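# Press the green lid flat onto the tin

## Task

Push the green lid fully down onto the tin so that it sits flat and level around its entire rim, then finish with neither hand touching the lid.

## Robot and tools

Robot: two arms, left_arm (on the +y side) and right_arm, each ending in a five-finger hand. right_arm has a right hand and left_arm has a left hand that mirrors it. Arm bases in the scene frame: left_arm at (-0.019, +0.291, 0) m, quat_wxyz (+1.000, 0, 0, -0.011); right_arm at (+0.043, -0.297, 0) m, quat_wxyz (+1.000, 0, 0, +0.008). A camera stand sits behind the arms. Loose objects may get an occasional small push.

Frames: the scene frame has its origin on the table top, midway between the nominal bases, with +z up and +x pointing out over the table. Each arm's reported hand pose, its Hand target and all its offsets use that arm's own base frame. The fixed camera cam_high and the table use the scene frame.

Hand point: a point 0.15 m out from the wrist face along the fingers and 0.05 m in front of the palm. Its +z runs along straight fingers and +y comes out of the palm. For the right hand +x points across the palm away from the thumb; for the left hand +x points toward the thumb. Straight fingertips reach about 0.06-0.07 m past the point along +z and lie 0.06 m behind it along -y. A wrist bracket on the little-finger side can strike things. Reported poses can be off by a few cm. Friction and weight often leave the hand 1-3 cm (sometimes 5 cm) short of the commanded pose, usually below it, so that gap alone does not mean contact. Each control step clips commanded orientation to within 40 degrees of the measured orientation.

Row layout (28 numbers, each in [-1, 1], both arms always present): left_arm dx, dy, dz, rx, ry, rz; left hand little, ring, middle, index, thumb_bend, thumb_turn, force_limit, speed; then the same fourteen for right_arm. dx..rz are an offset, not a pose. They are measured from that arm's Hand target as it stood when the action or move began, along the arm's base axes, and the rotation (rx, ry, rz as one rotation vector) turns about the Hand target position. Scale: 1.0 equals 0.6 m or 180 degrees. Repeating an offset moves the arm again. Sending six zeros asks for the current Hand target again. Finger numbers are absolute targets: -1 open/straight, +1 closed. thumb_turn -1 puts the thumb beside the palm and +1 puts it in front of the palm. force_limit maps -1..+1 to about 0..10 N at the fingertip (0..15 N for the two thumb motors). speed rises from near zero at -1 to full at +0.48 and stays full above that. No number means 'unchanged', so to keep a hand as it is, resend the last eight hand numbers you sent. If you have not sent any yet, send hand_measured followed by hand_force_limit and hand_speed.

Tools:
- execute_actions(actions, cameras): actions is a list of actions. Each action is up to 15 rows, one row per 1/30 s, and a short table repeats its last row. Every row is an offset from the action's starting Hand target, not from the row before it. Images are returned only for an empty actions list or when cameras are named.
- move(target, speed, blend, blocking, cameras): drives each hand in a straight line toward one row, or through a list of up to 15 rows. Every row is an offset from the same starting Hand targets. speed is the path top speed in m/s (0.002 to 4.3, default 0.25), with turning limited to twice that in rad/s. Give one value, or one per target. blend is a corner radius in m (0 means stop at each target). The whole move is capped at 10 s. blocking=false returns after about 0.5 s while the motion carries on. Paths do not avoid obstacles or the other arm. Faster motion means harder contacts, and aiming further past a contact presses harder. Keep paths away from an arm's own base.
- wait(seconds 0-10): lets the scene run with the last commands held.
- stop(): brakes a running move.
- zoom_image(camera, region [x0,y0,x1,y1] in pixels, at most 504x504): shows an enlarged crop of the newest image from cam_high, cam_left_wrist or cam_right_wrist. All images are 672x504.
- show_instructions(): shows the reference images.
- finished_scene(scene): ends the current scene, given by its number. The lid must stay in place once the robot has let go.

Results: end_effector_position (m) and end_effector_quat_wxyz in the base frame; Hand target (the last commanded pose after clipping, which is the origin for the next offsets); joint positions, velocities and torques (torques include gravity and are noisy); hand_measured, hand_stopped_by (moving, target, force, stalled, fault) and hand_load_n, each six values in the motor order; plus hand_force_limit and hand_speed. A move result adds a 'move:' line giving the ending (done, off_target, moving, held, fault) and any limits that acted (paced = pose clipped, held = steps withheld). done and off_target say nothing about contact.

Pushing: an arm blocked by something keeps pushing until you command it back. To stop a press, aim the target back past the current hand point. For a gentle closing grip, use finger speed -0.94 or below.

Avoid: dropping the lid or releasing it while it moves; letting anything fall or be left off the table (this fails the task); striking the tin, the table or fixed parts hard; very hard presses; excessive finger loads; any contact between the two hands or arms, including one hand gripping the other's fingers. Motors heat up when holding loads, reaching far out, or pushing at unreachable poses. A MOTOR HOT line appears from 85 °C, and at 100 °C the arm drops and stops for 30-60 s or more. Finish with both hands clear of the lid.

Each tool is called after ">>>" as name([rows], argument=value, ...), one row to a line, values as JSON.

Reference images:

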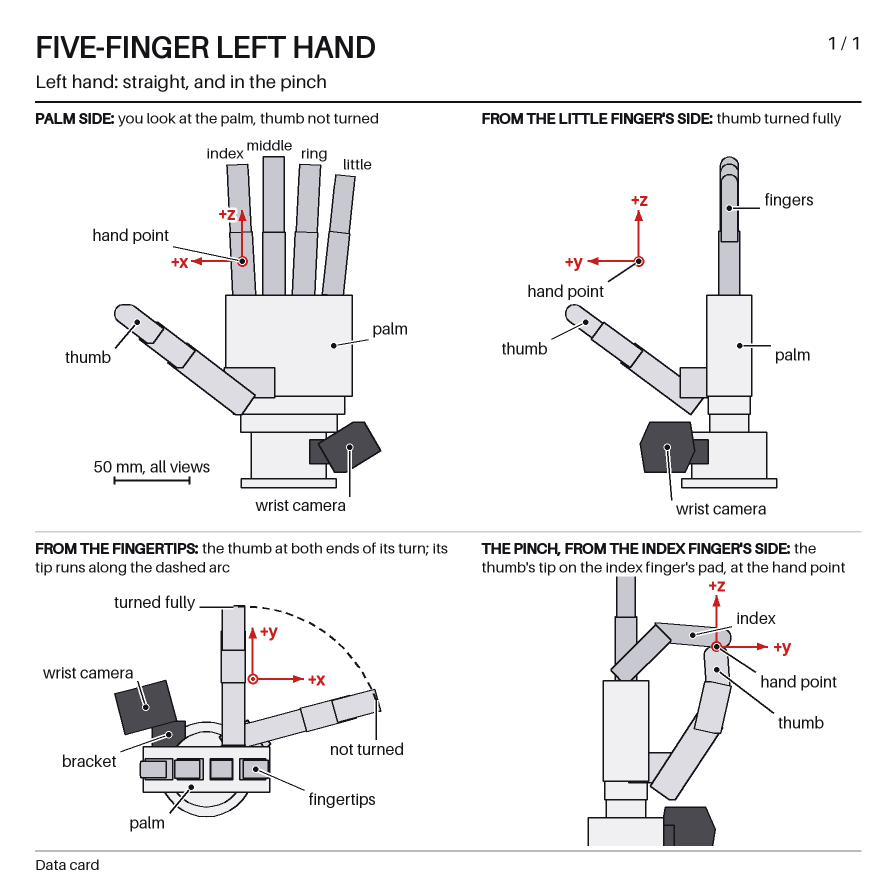

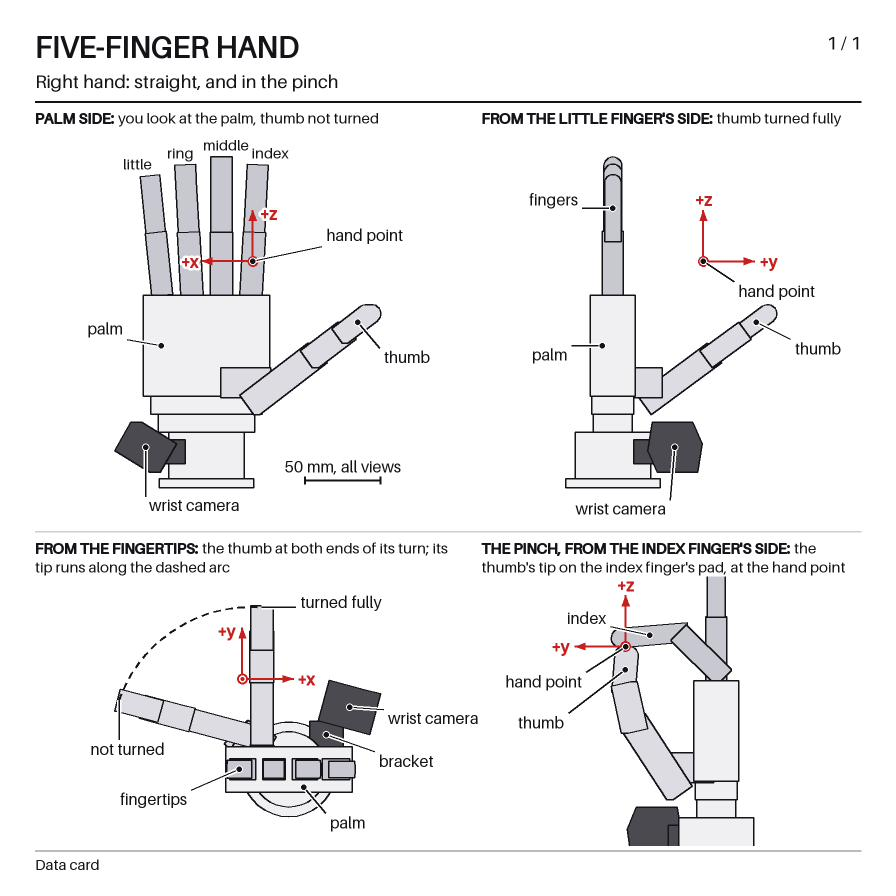

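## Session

>>> execute_actions(actions=[])

>>> zoom_image(camera="cam_high", region=[160, 100, 440, 340])

Scene clock: 0.00 s.
left_arm: end_effector_position=(+0.5429, +0.1848, +0.1581) hand_measured=(-1.000, -1.000, -1.000, -1.000, -1.000, -1.000) hand_load_n=(+0.0, +0.0, +0.0, +0.0, +0.0, +0.0) hand_stopped_by=(target, target, target, target, target, target) hand_force_limit=0.00 hand_speed=-0.80 end_effector_quat_wxyz=(-0.483, +0.853, -0.161, -0.113) | right_arm: end_effector_position=(+0.1762, +0.5180, +0.2806) hand_measured=(-1.000, -1.000, -1.000, -1.000, -1.000, -1.000) hand_load_n=(+0.0, +0.0, +0.0, +0.0, +0.0, +0.0) hand_stopped_by=(target, target, target, target, target, target) hand_force_limit=0.00 hand_speed=-0.80 end_effector_quat_wxyz=(+0.616, -0.598, -0.489, -0.154)
Joint positions: left_arm=[0.096 1.792 1.538 -1.229 -1.035 -1.052] | right_arm=[0.991 1.272 0.985 -0.076 -0.99 -1.238]
Joint velocities: within noise
Joint torques (N m): no reading
Motor temperatures (°C): left_arm=[25 25 39 26 26 22] | right_arm=[24 27 29 23 23 25]
Heat: left arm: hottest elbow 39 °C; right arm: hottest elbow 29 °C.
Hand target: left_arm +0.5497, +0.1854, +0.1604; -0.484, +0.854, -0.158, -0.109 | right_arm +0.1794, +0.5227, +0.2888; +0.617, -0.594, -0.491, -0.159

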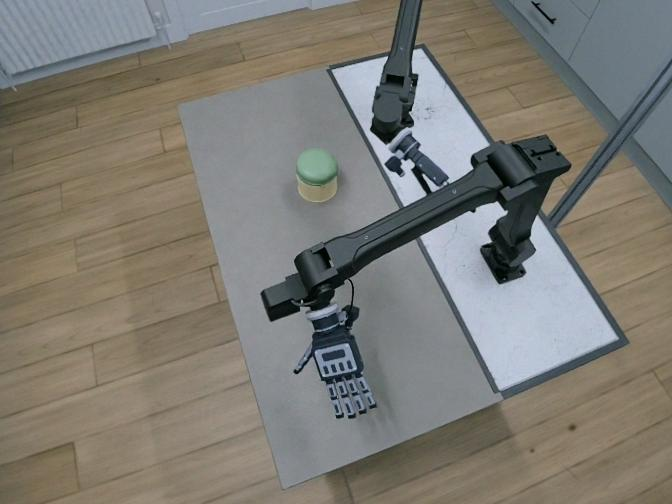

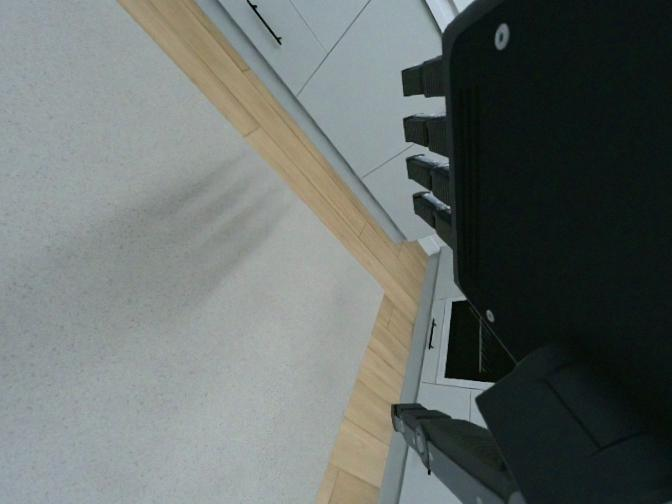

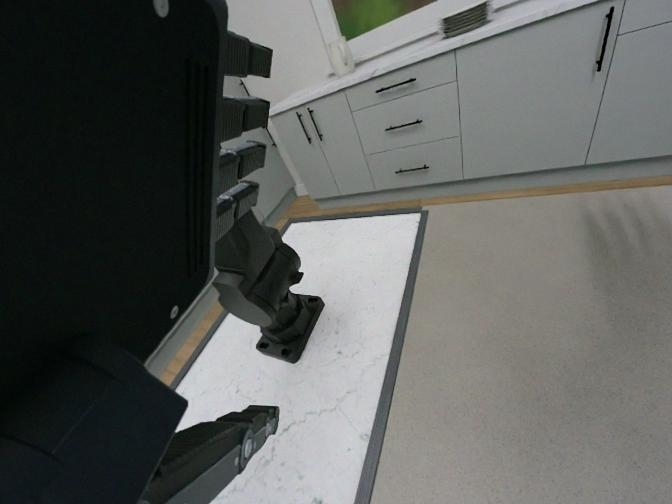

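Scaled by 1.800 from the camera's 672x504 image, which has a finer 960x720 frame.

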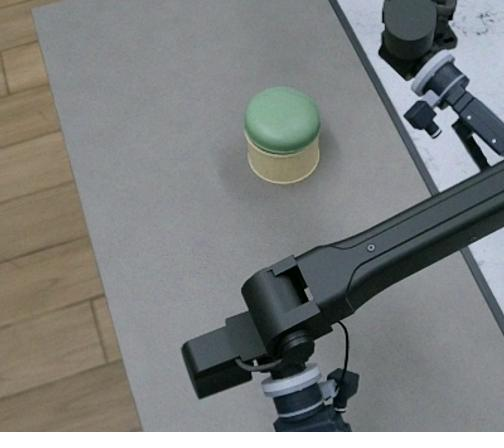

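>>> move([
  [0,0,0,0,0,0,-1,-1,-1,-1,-1,-1,0,-0.8, 0.076,-0.2712,0.002,-0.2982,0.1926,-0.3098,1,1,1,1,-1,-1,0,0.2],
  [0,0,0,0,0,0,-1,-1,-1,-1,-1,-1,0,-0.8, 0.1493,-0.5695,-0.148,-0.5966,0.3851,-0.6196,1,1,1,1,-1,-1,0,0.2],
], speed=0.4, blend=[0.05,0], cameras=["cam_high","cam_right_wrist"])

>>> zoom_image(camera="cam_high", region=[270, 120, 370, 220])

Scene clock: 90.53 s.
left_arm: end_effector_position=(+0.5429, +0.1848, +0.1581) hand_measured=(-1.000, -1.000, -1.000, -1.000, -1.000, -1.000) hand_load_n=(+0.0, +0.0, +0.0, +0.0, +0.0, +0.0) hand_stopped_by=(target, target, target, target, target, target) hand_force_limit=0.00 hand_speed=-0.80 end_effector_quat_wxyz=(-0.483, +0.853, -0.161, -0.113) | right_arm: end_effector_position=(+0.2713, +0.1843, +0.2047) hand_measured=(+1.000, +1.000, +1.000, +1.000, -1.000, -1.000) hand_load_n=(+0.0, +0.0, +0.0, +0.0, +0.0, +0.0) hand_stopped_by=(target, target, target, target, target, target) hand_force_limit=0.00 hand_speed=0.20 end_effector_quat_wxyz=(+0.120, +0.854, -0.500, -0.081)
Joint positions: left_arm=[0.096 1.792 1.538 -1.229 -1.035 -1.052] | right_arm=[0.498 1.559 1.384 -1.687 -0.015 -0.015]
Joint torques (N m): left_arm=[0.03 -14.33 10.93 0.91 -0.89 -0.01] | right_arm=[-0.85 -11.69 7.36 -1.05 -0.03 0.14]
Motor temperatures (°C): left_arm=[25 32 49 26 28 22] | right_arm=[24 28 38 23 23 25]
Heat: left arm: hottest elbow 49 °C; right arm: hottest elbow 38 °C.
Hand target: left_arm +0.5497, +0.1854, +0.1604; -0.484, +0.854, -0.158, -0.109 | right_arm +0.2690, +0.1810, +0.1999; +0.223, +0.829, -0.495, -0.132
Off the commanded pose: left_arm 0.007 m, 1 deg | right_arm 0.006 m, 13 deg.
joint sent to its limit (right arm) — joint 4 (wrist pitch), lower limit. The joint targets are off in orientation, not in position.
move: off_target (right_arm)
Images, in order (width x height): cam_high 672x504, cam_right_wrist 672x504.

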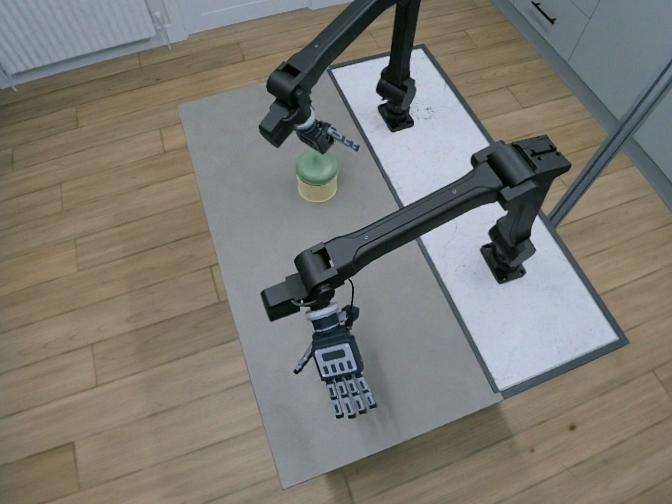

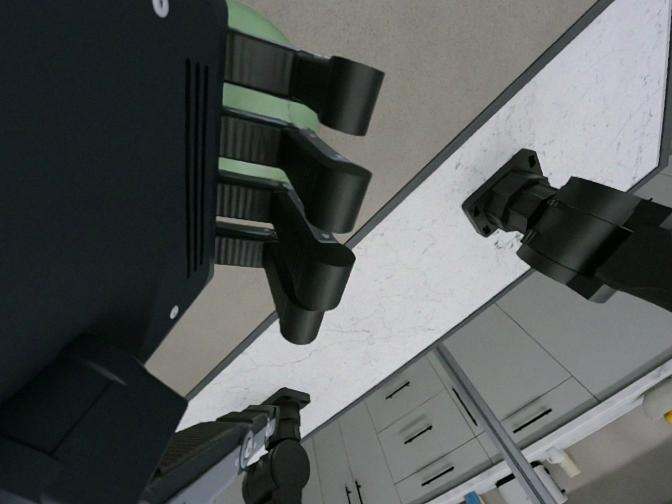

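Scaled by 5.040 from the camera's 672x504 image, which has a finer 960x720 frame.

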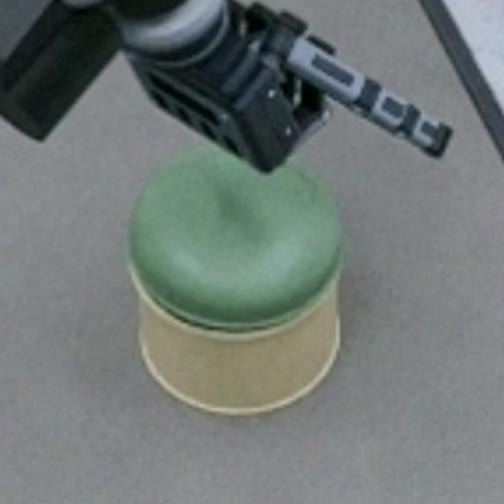

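>>> move([
  [0,0,0,0,0,0,-1,-1,-1,-1,-1,-1,0,-0.8, 0.005,-0.005,-0.075,0,0,0,1,1,1,1,-1,-1,0,0.2],
  [0,0,0,0,0,0,-1,-1,-1,-1,-1,-1,0,-0.8, 0.005,-0.005,-0.2333,0,0,0,1,1,1,1,-1,-1,0,0.2],
], speed=[0.15,0.06], blend=[0.01,0], cameras=["cam_high","cam_right_wrist"])

>>> zoom_image(camera="cam_high", region=[285, 135, 355, 205])

Scene clock: 132.33 s.
left_arm: end_effector_position=(+0.5429, +0.1848, +0.1581) hand_measured=(-1.000, -1.000, -1.000, -1.000, -1.000, -1.000) hand_load_n=(+0.0, +0.0, +0.0, +0.0, +0.0, +0.0) hand_stopped_by=(target, target, target, target, target, target) hand_force_limit=0.00 hand_speed=-0.80 end_effector_quat_wxyz=(-0.483, +0.853, -0.161, -0.113) | right_arm: end_effector_position=(+0.2723, +0.1808, +0.1361) hand_measured=(+1.000, +1.000, +1.000, +1.000, -1.000, -1.000) hand_load_n=(+0.0, +0.0, +0.0, +0.0, +0.0, +0.0) hand_stopped_by=(target, target, target, target, target, target) hand_force_limit=0.00 hand_speed=0.20 end_effector_quat_wxyz=(+0.182, +0.843, -0.494, -0.107)
Joint positions: left_arm=[0.096 1.792 1.538 -1.229 -1.035 -1.052] | right_arm=[0.498 1.697 1.316 -1.615 0.005 -0.011]
Joint torques (N m): left_arm=[0.15 -14.04 11.19 0.79 -0.87 -0.03] | right_arm=[-0.97 -4.07 1.51 3.62 0 0.14]
Heat: left arm: hottest elbow 50 °C; right arm: hottest elbow 35 °C.
Hand target: left_arm +0.5497, +0.1854, +0.1604; -0.484, +0.854, -0.158, -0.109 | right_arm +0.2720, +0.1780, +0.0599; +0.223, +0.829, -0.495, -0.132
Off the commanded pose: left_arm 0.007 m, 1 deg | right_arm 0.076 m, 6 deg.
move: off_target (right_arm)
Images, in order (width x height): cam_high 672x504, cam_right_wrist 672x504.

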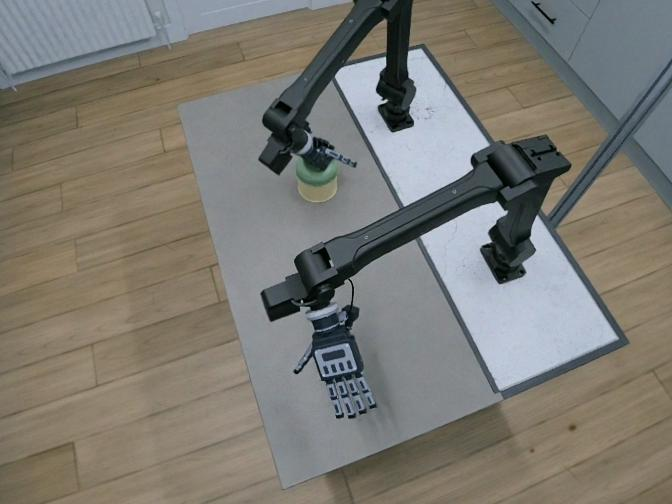

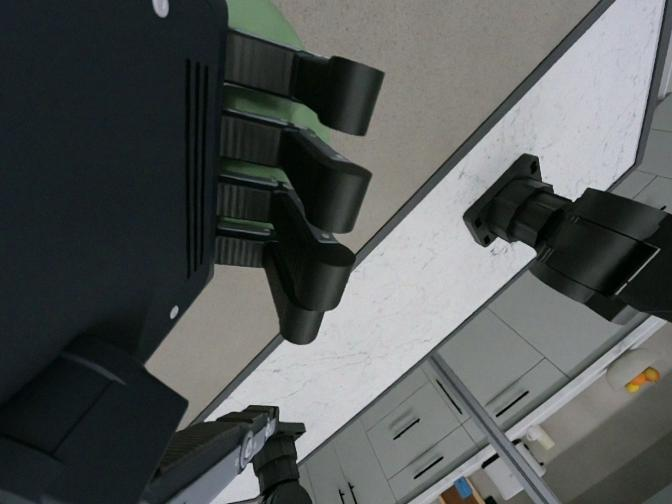

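Scaled by 7.200 from the camera's 672x504 image, which has a finer 960x720 frame.

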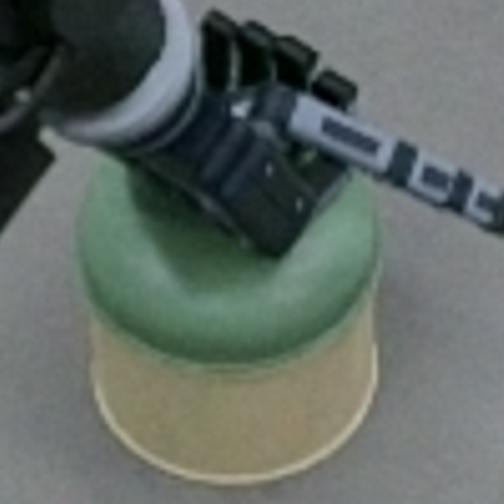

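>>> move([
  [0,0,0,0,0,0,-1,-1,-1,-1,-1,-1,0,-0.8, 0,0,-0.0415,0,0,0,1,1,1,1,-1,-1,0,0.2],
  [0,0,0,0,0,0,-1,-1,-1,-1,-1,-1,0,-0.8, 0,0,0.2335,0,0,0,1,1,1,1,-1,-1,0,0.2],
  [0,0,0,0,0,0,-1,-1,-1,-1,-1,-1,0,-0.8, 0.2467,-0.2967,0.2335,0,0,0,1,1,1,1,-1,-1,0,0.2],
], speed=[0.08,0.15,0.3], blend=[0,0.02,0], cameras=["cam_high","cam_right_wrist"])

>>> zoom_image(camera="cam_high", region=[285, 135, 355, 205])

Scene clock: 152.73 s.
left_arm: end_effector_position=(+0.5429, +0.1848, +0.1581) hand_measured=(-1.000, -1.000, -1.000, -1.000, -1.000, -1.000) hand_load_n=(+0.0, +0.0, +0.0, +0.0, +0.0, +0.0) hand_stopped_by=(target, target, target, target, target, target) hand_force_limit=0.00 hand_speed=-0.80 end_effector_quat_wxyz=(-0.483, +0.853, -0.161, -0.113) | right_arm: end_effector_position=(+0.4091, -0.0025, +0.1964) hand_measured=(+1.000, +1.000, +1.000, +1.000, -1.000, -1.000) hand_load_n=(+0.0, +0.0, +0.0, +0.0, +0.0, +0.0) hand_stopped_by=(target, target, target, target, target, target) hand_force_limit=0.00 hand_speed=0.20 end_effector_quat_wxyz=(+0.159, +0.850, -0.501, -0.043)
Joint positions: left_arm=[0.096 1.792 1.538 -1.229 -1.035 -1.052] | right_arm=[0.081 1.767 1.627 -1.689 0.209 -0.397]
Joint torques (N m): left_arm=[0.62 -13.51 11.08 0.85 -0.85 0] | right_arm=[0.44 -15.33 11.7 -0.99 0.21 -0.03]
Motor temperatures (°C): left_arm=[25 34 50 26 28 22] | right_arm=[24 28 33 23 23 25]
Heat: left arm: hottest elbow 50 °C; right arm: hottest elbow 33 °C.
Hand target: left_arm +0.5497, +0.1854, +0.1604; -0.484, +0.854, -0.158, -0.109 | right_arm +0.4200, +0.0001, +0.1999; +0.223, +0.829, -0.495, -0.132
Off the commanded pose: left_arm 0.007 m, 1 deg | right_arm 0.012 m, 13 deg.
joint sent to its limit (right arm) — joint 4 (wrist pitch), lower limit. The joint targets are off in orientation, not in position.
move: off_target (right_arm)
Images, in order (width x height): cam_high 672x504, cam_right_wrist 672x504.

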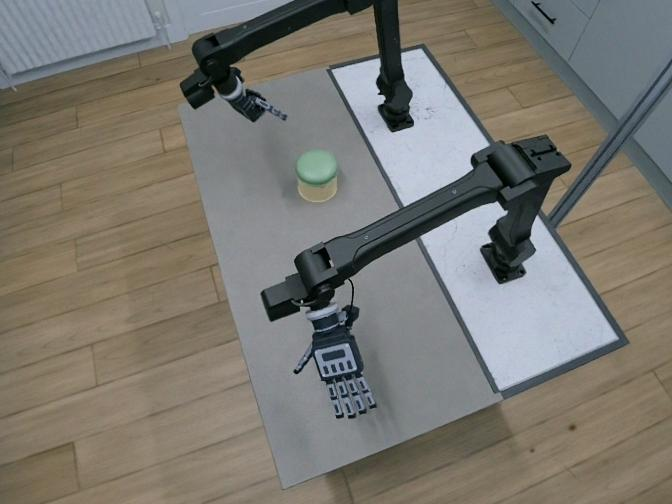

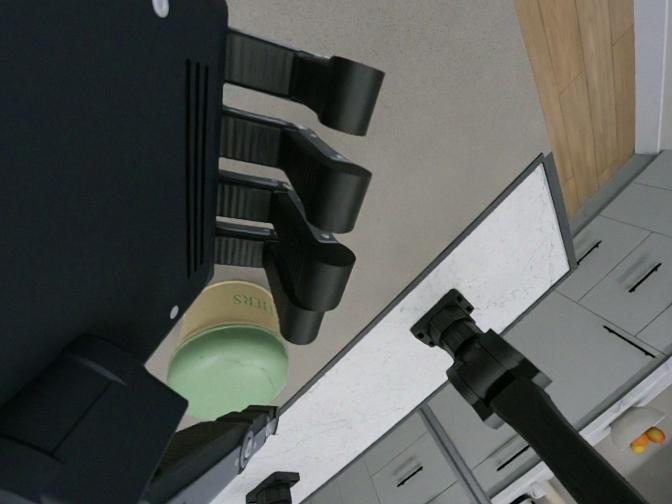

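Scaled by 7.200 from the camera's 672x504 image, which has a finer 960x720 frame.

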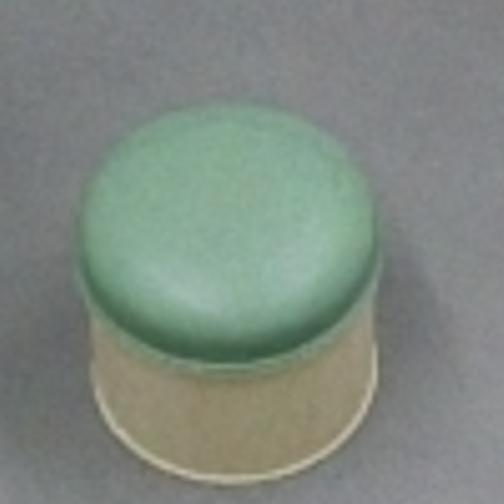

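>>> zoom_image(camera="cam_right_wrist", region=[160, 270, 300, 410])

>>> zoom_image(camera="cam_high", region=[290, 160, 345, 205])

Scaled by 3.600 from the camera's 672x504 image, which has a finer 960x720 frame.

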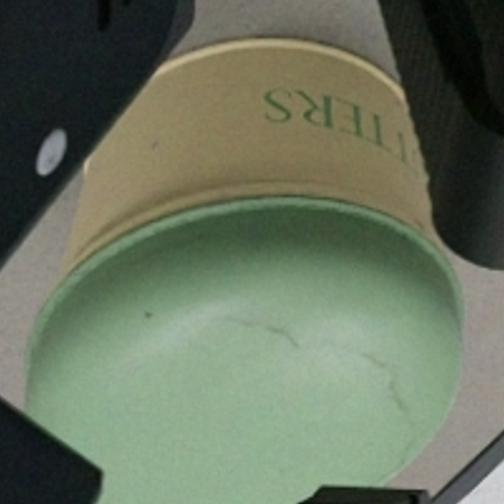

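Scaled by 9.164 from the camera's 672x504 image, which has a finer 960x720 frame.

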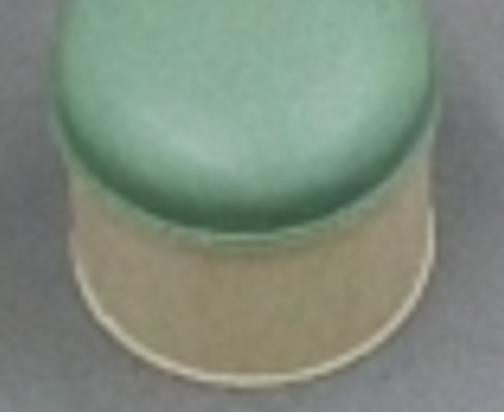

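>>> zoom_image(camera="cam_right_wrist", region=[165, 315, 225, 375])

>>> zoom_image(camera="cam_right_wrist", region=[235, 305, 295, 365])

Scaled by 8.400 from the camera's 672x504 image, which has a finer 960x720 frame.

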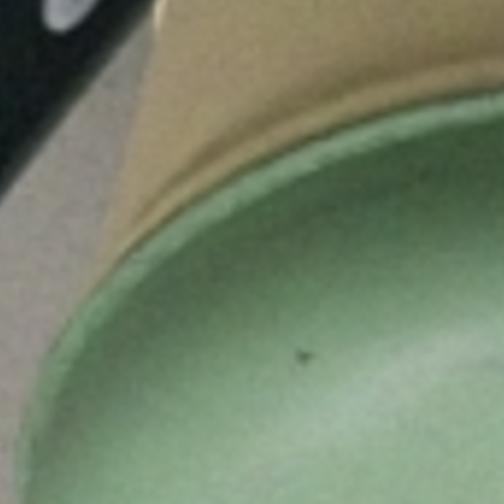

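Scaled by 8.400 from the camera's 672x504 image, which has a finer 960x720 frame.

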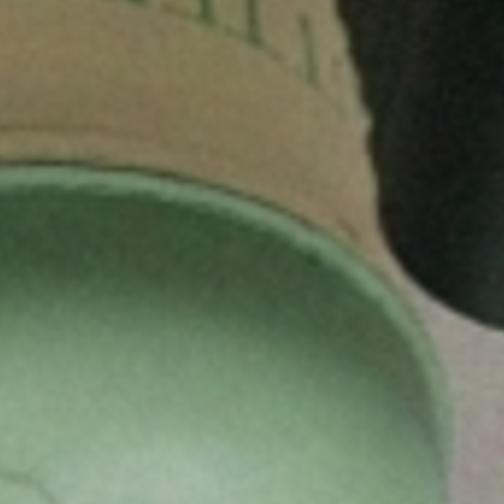

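>>> finished_scene(scene=3)

The scene is finished: the task was done.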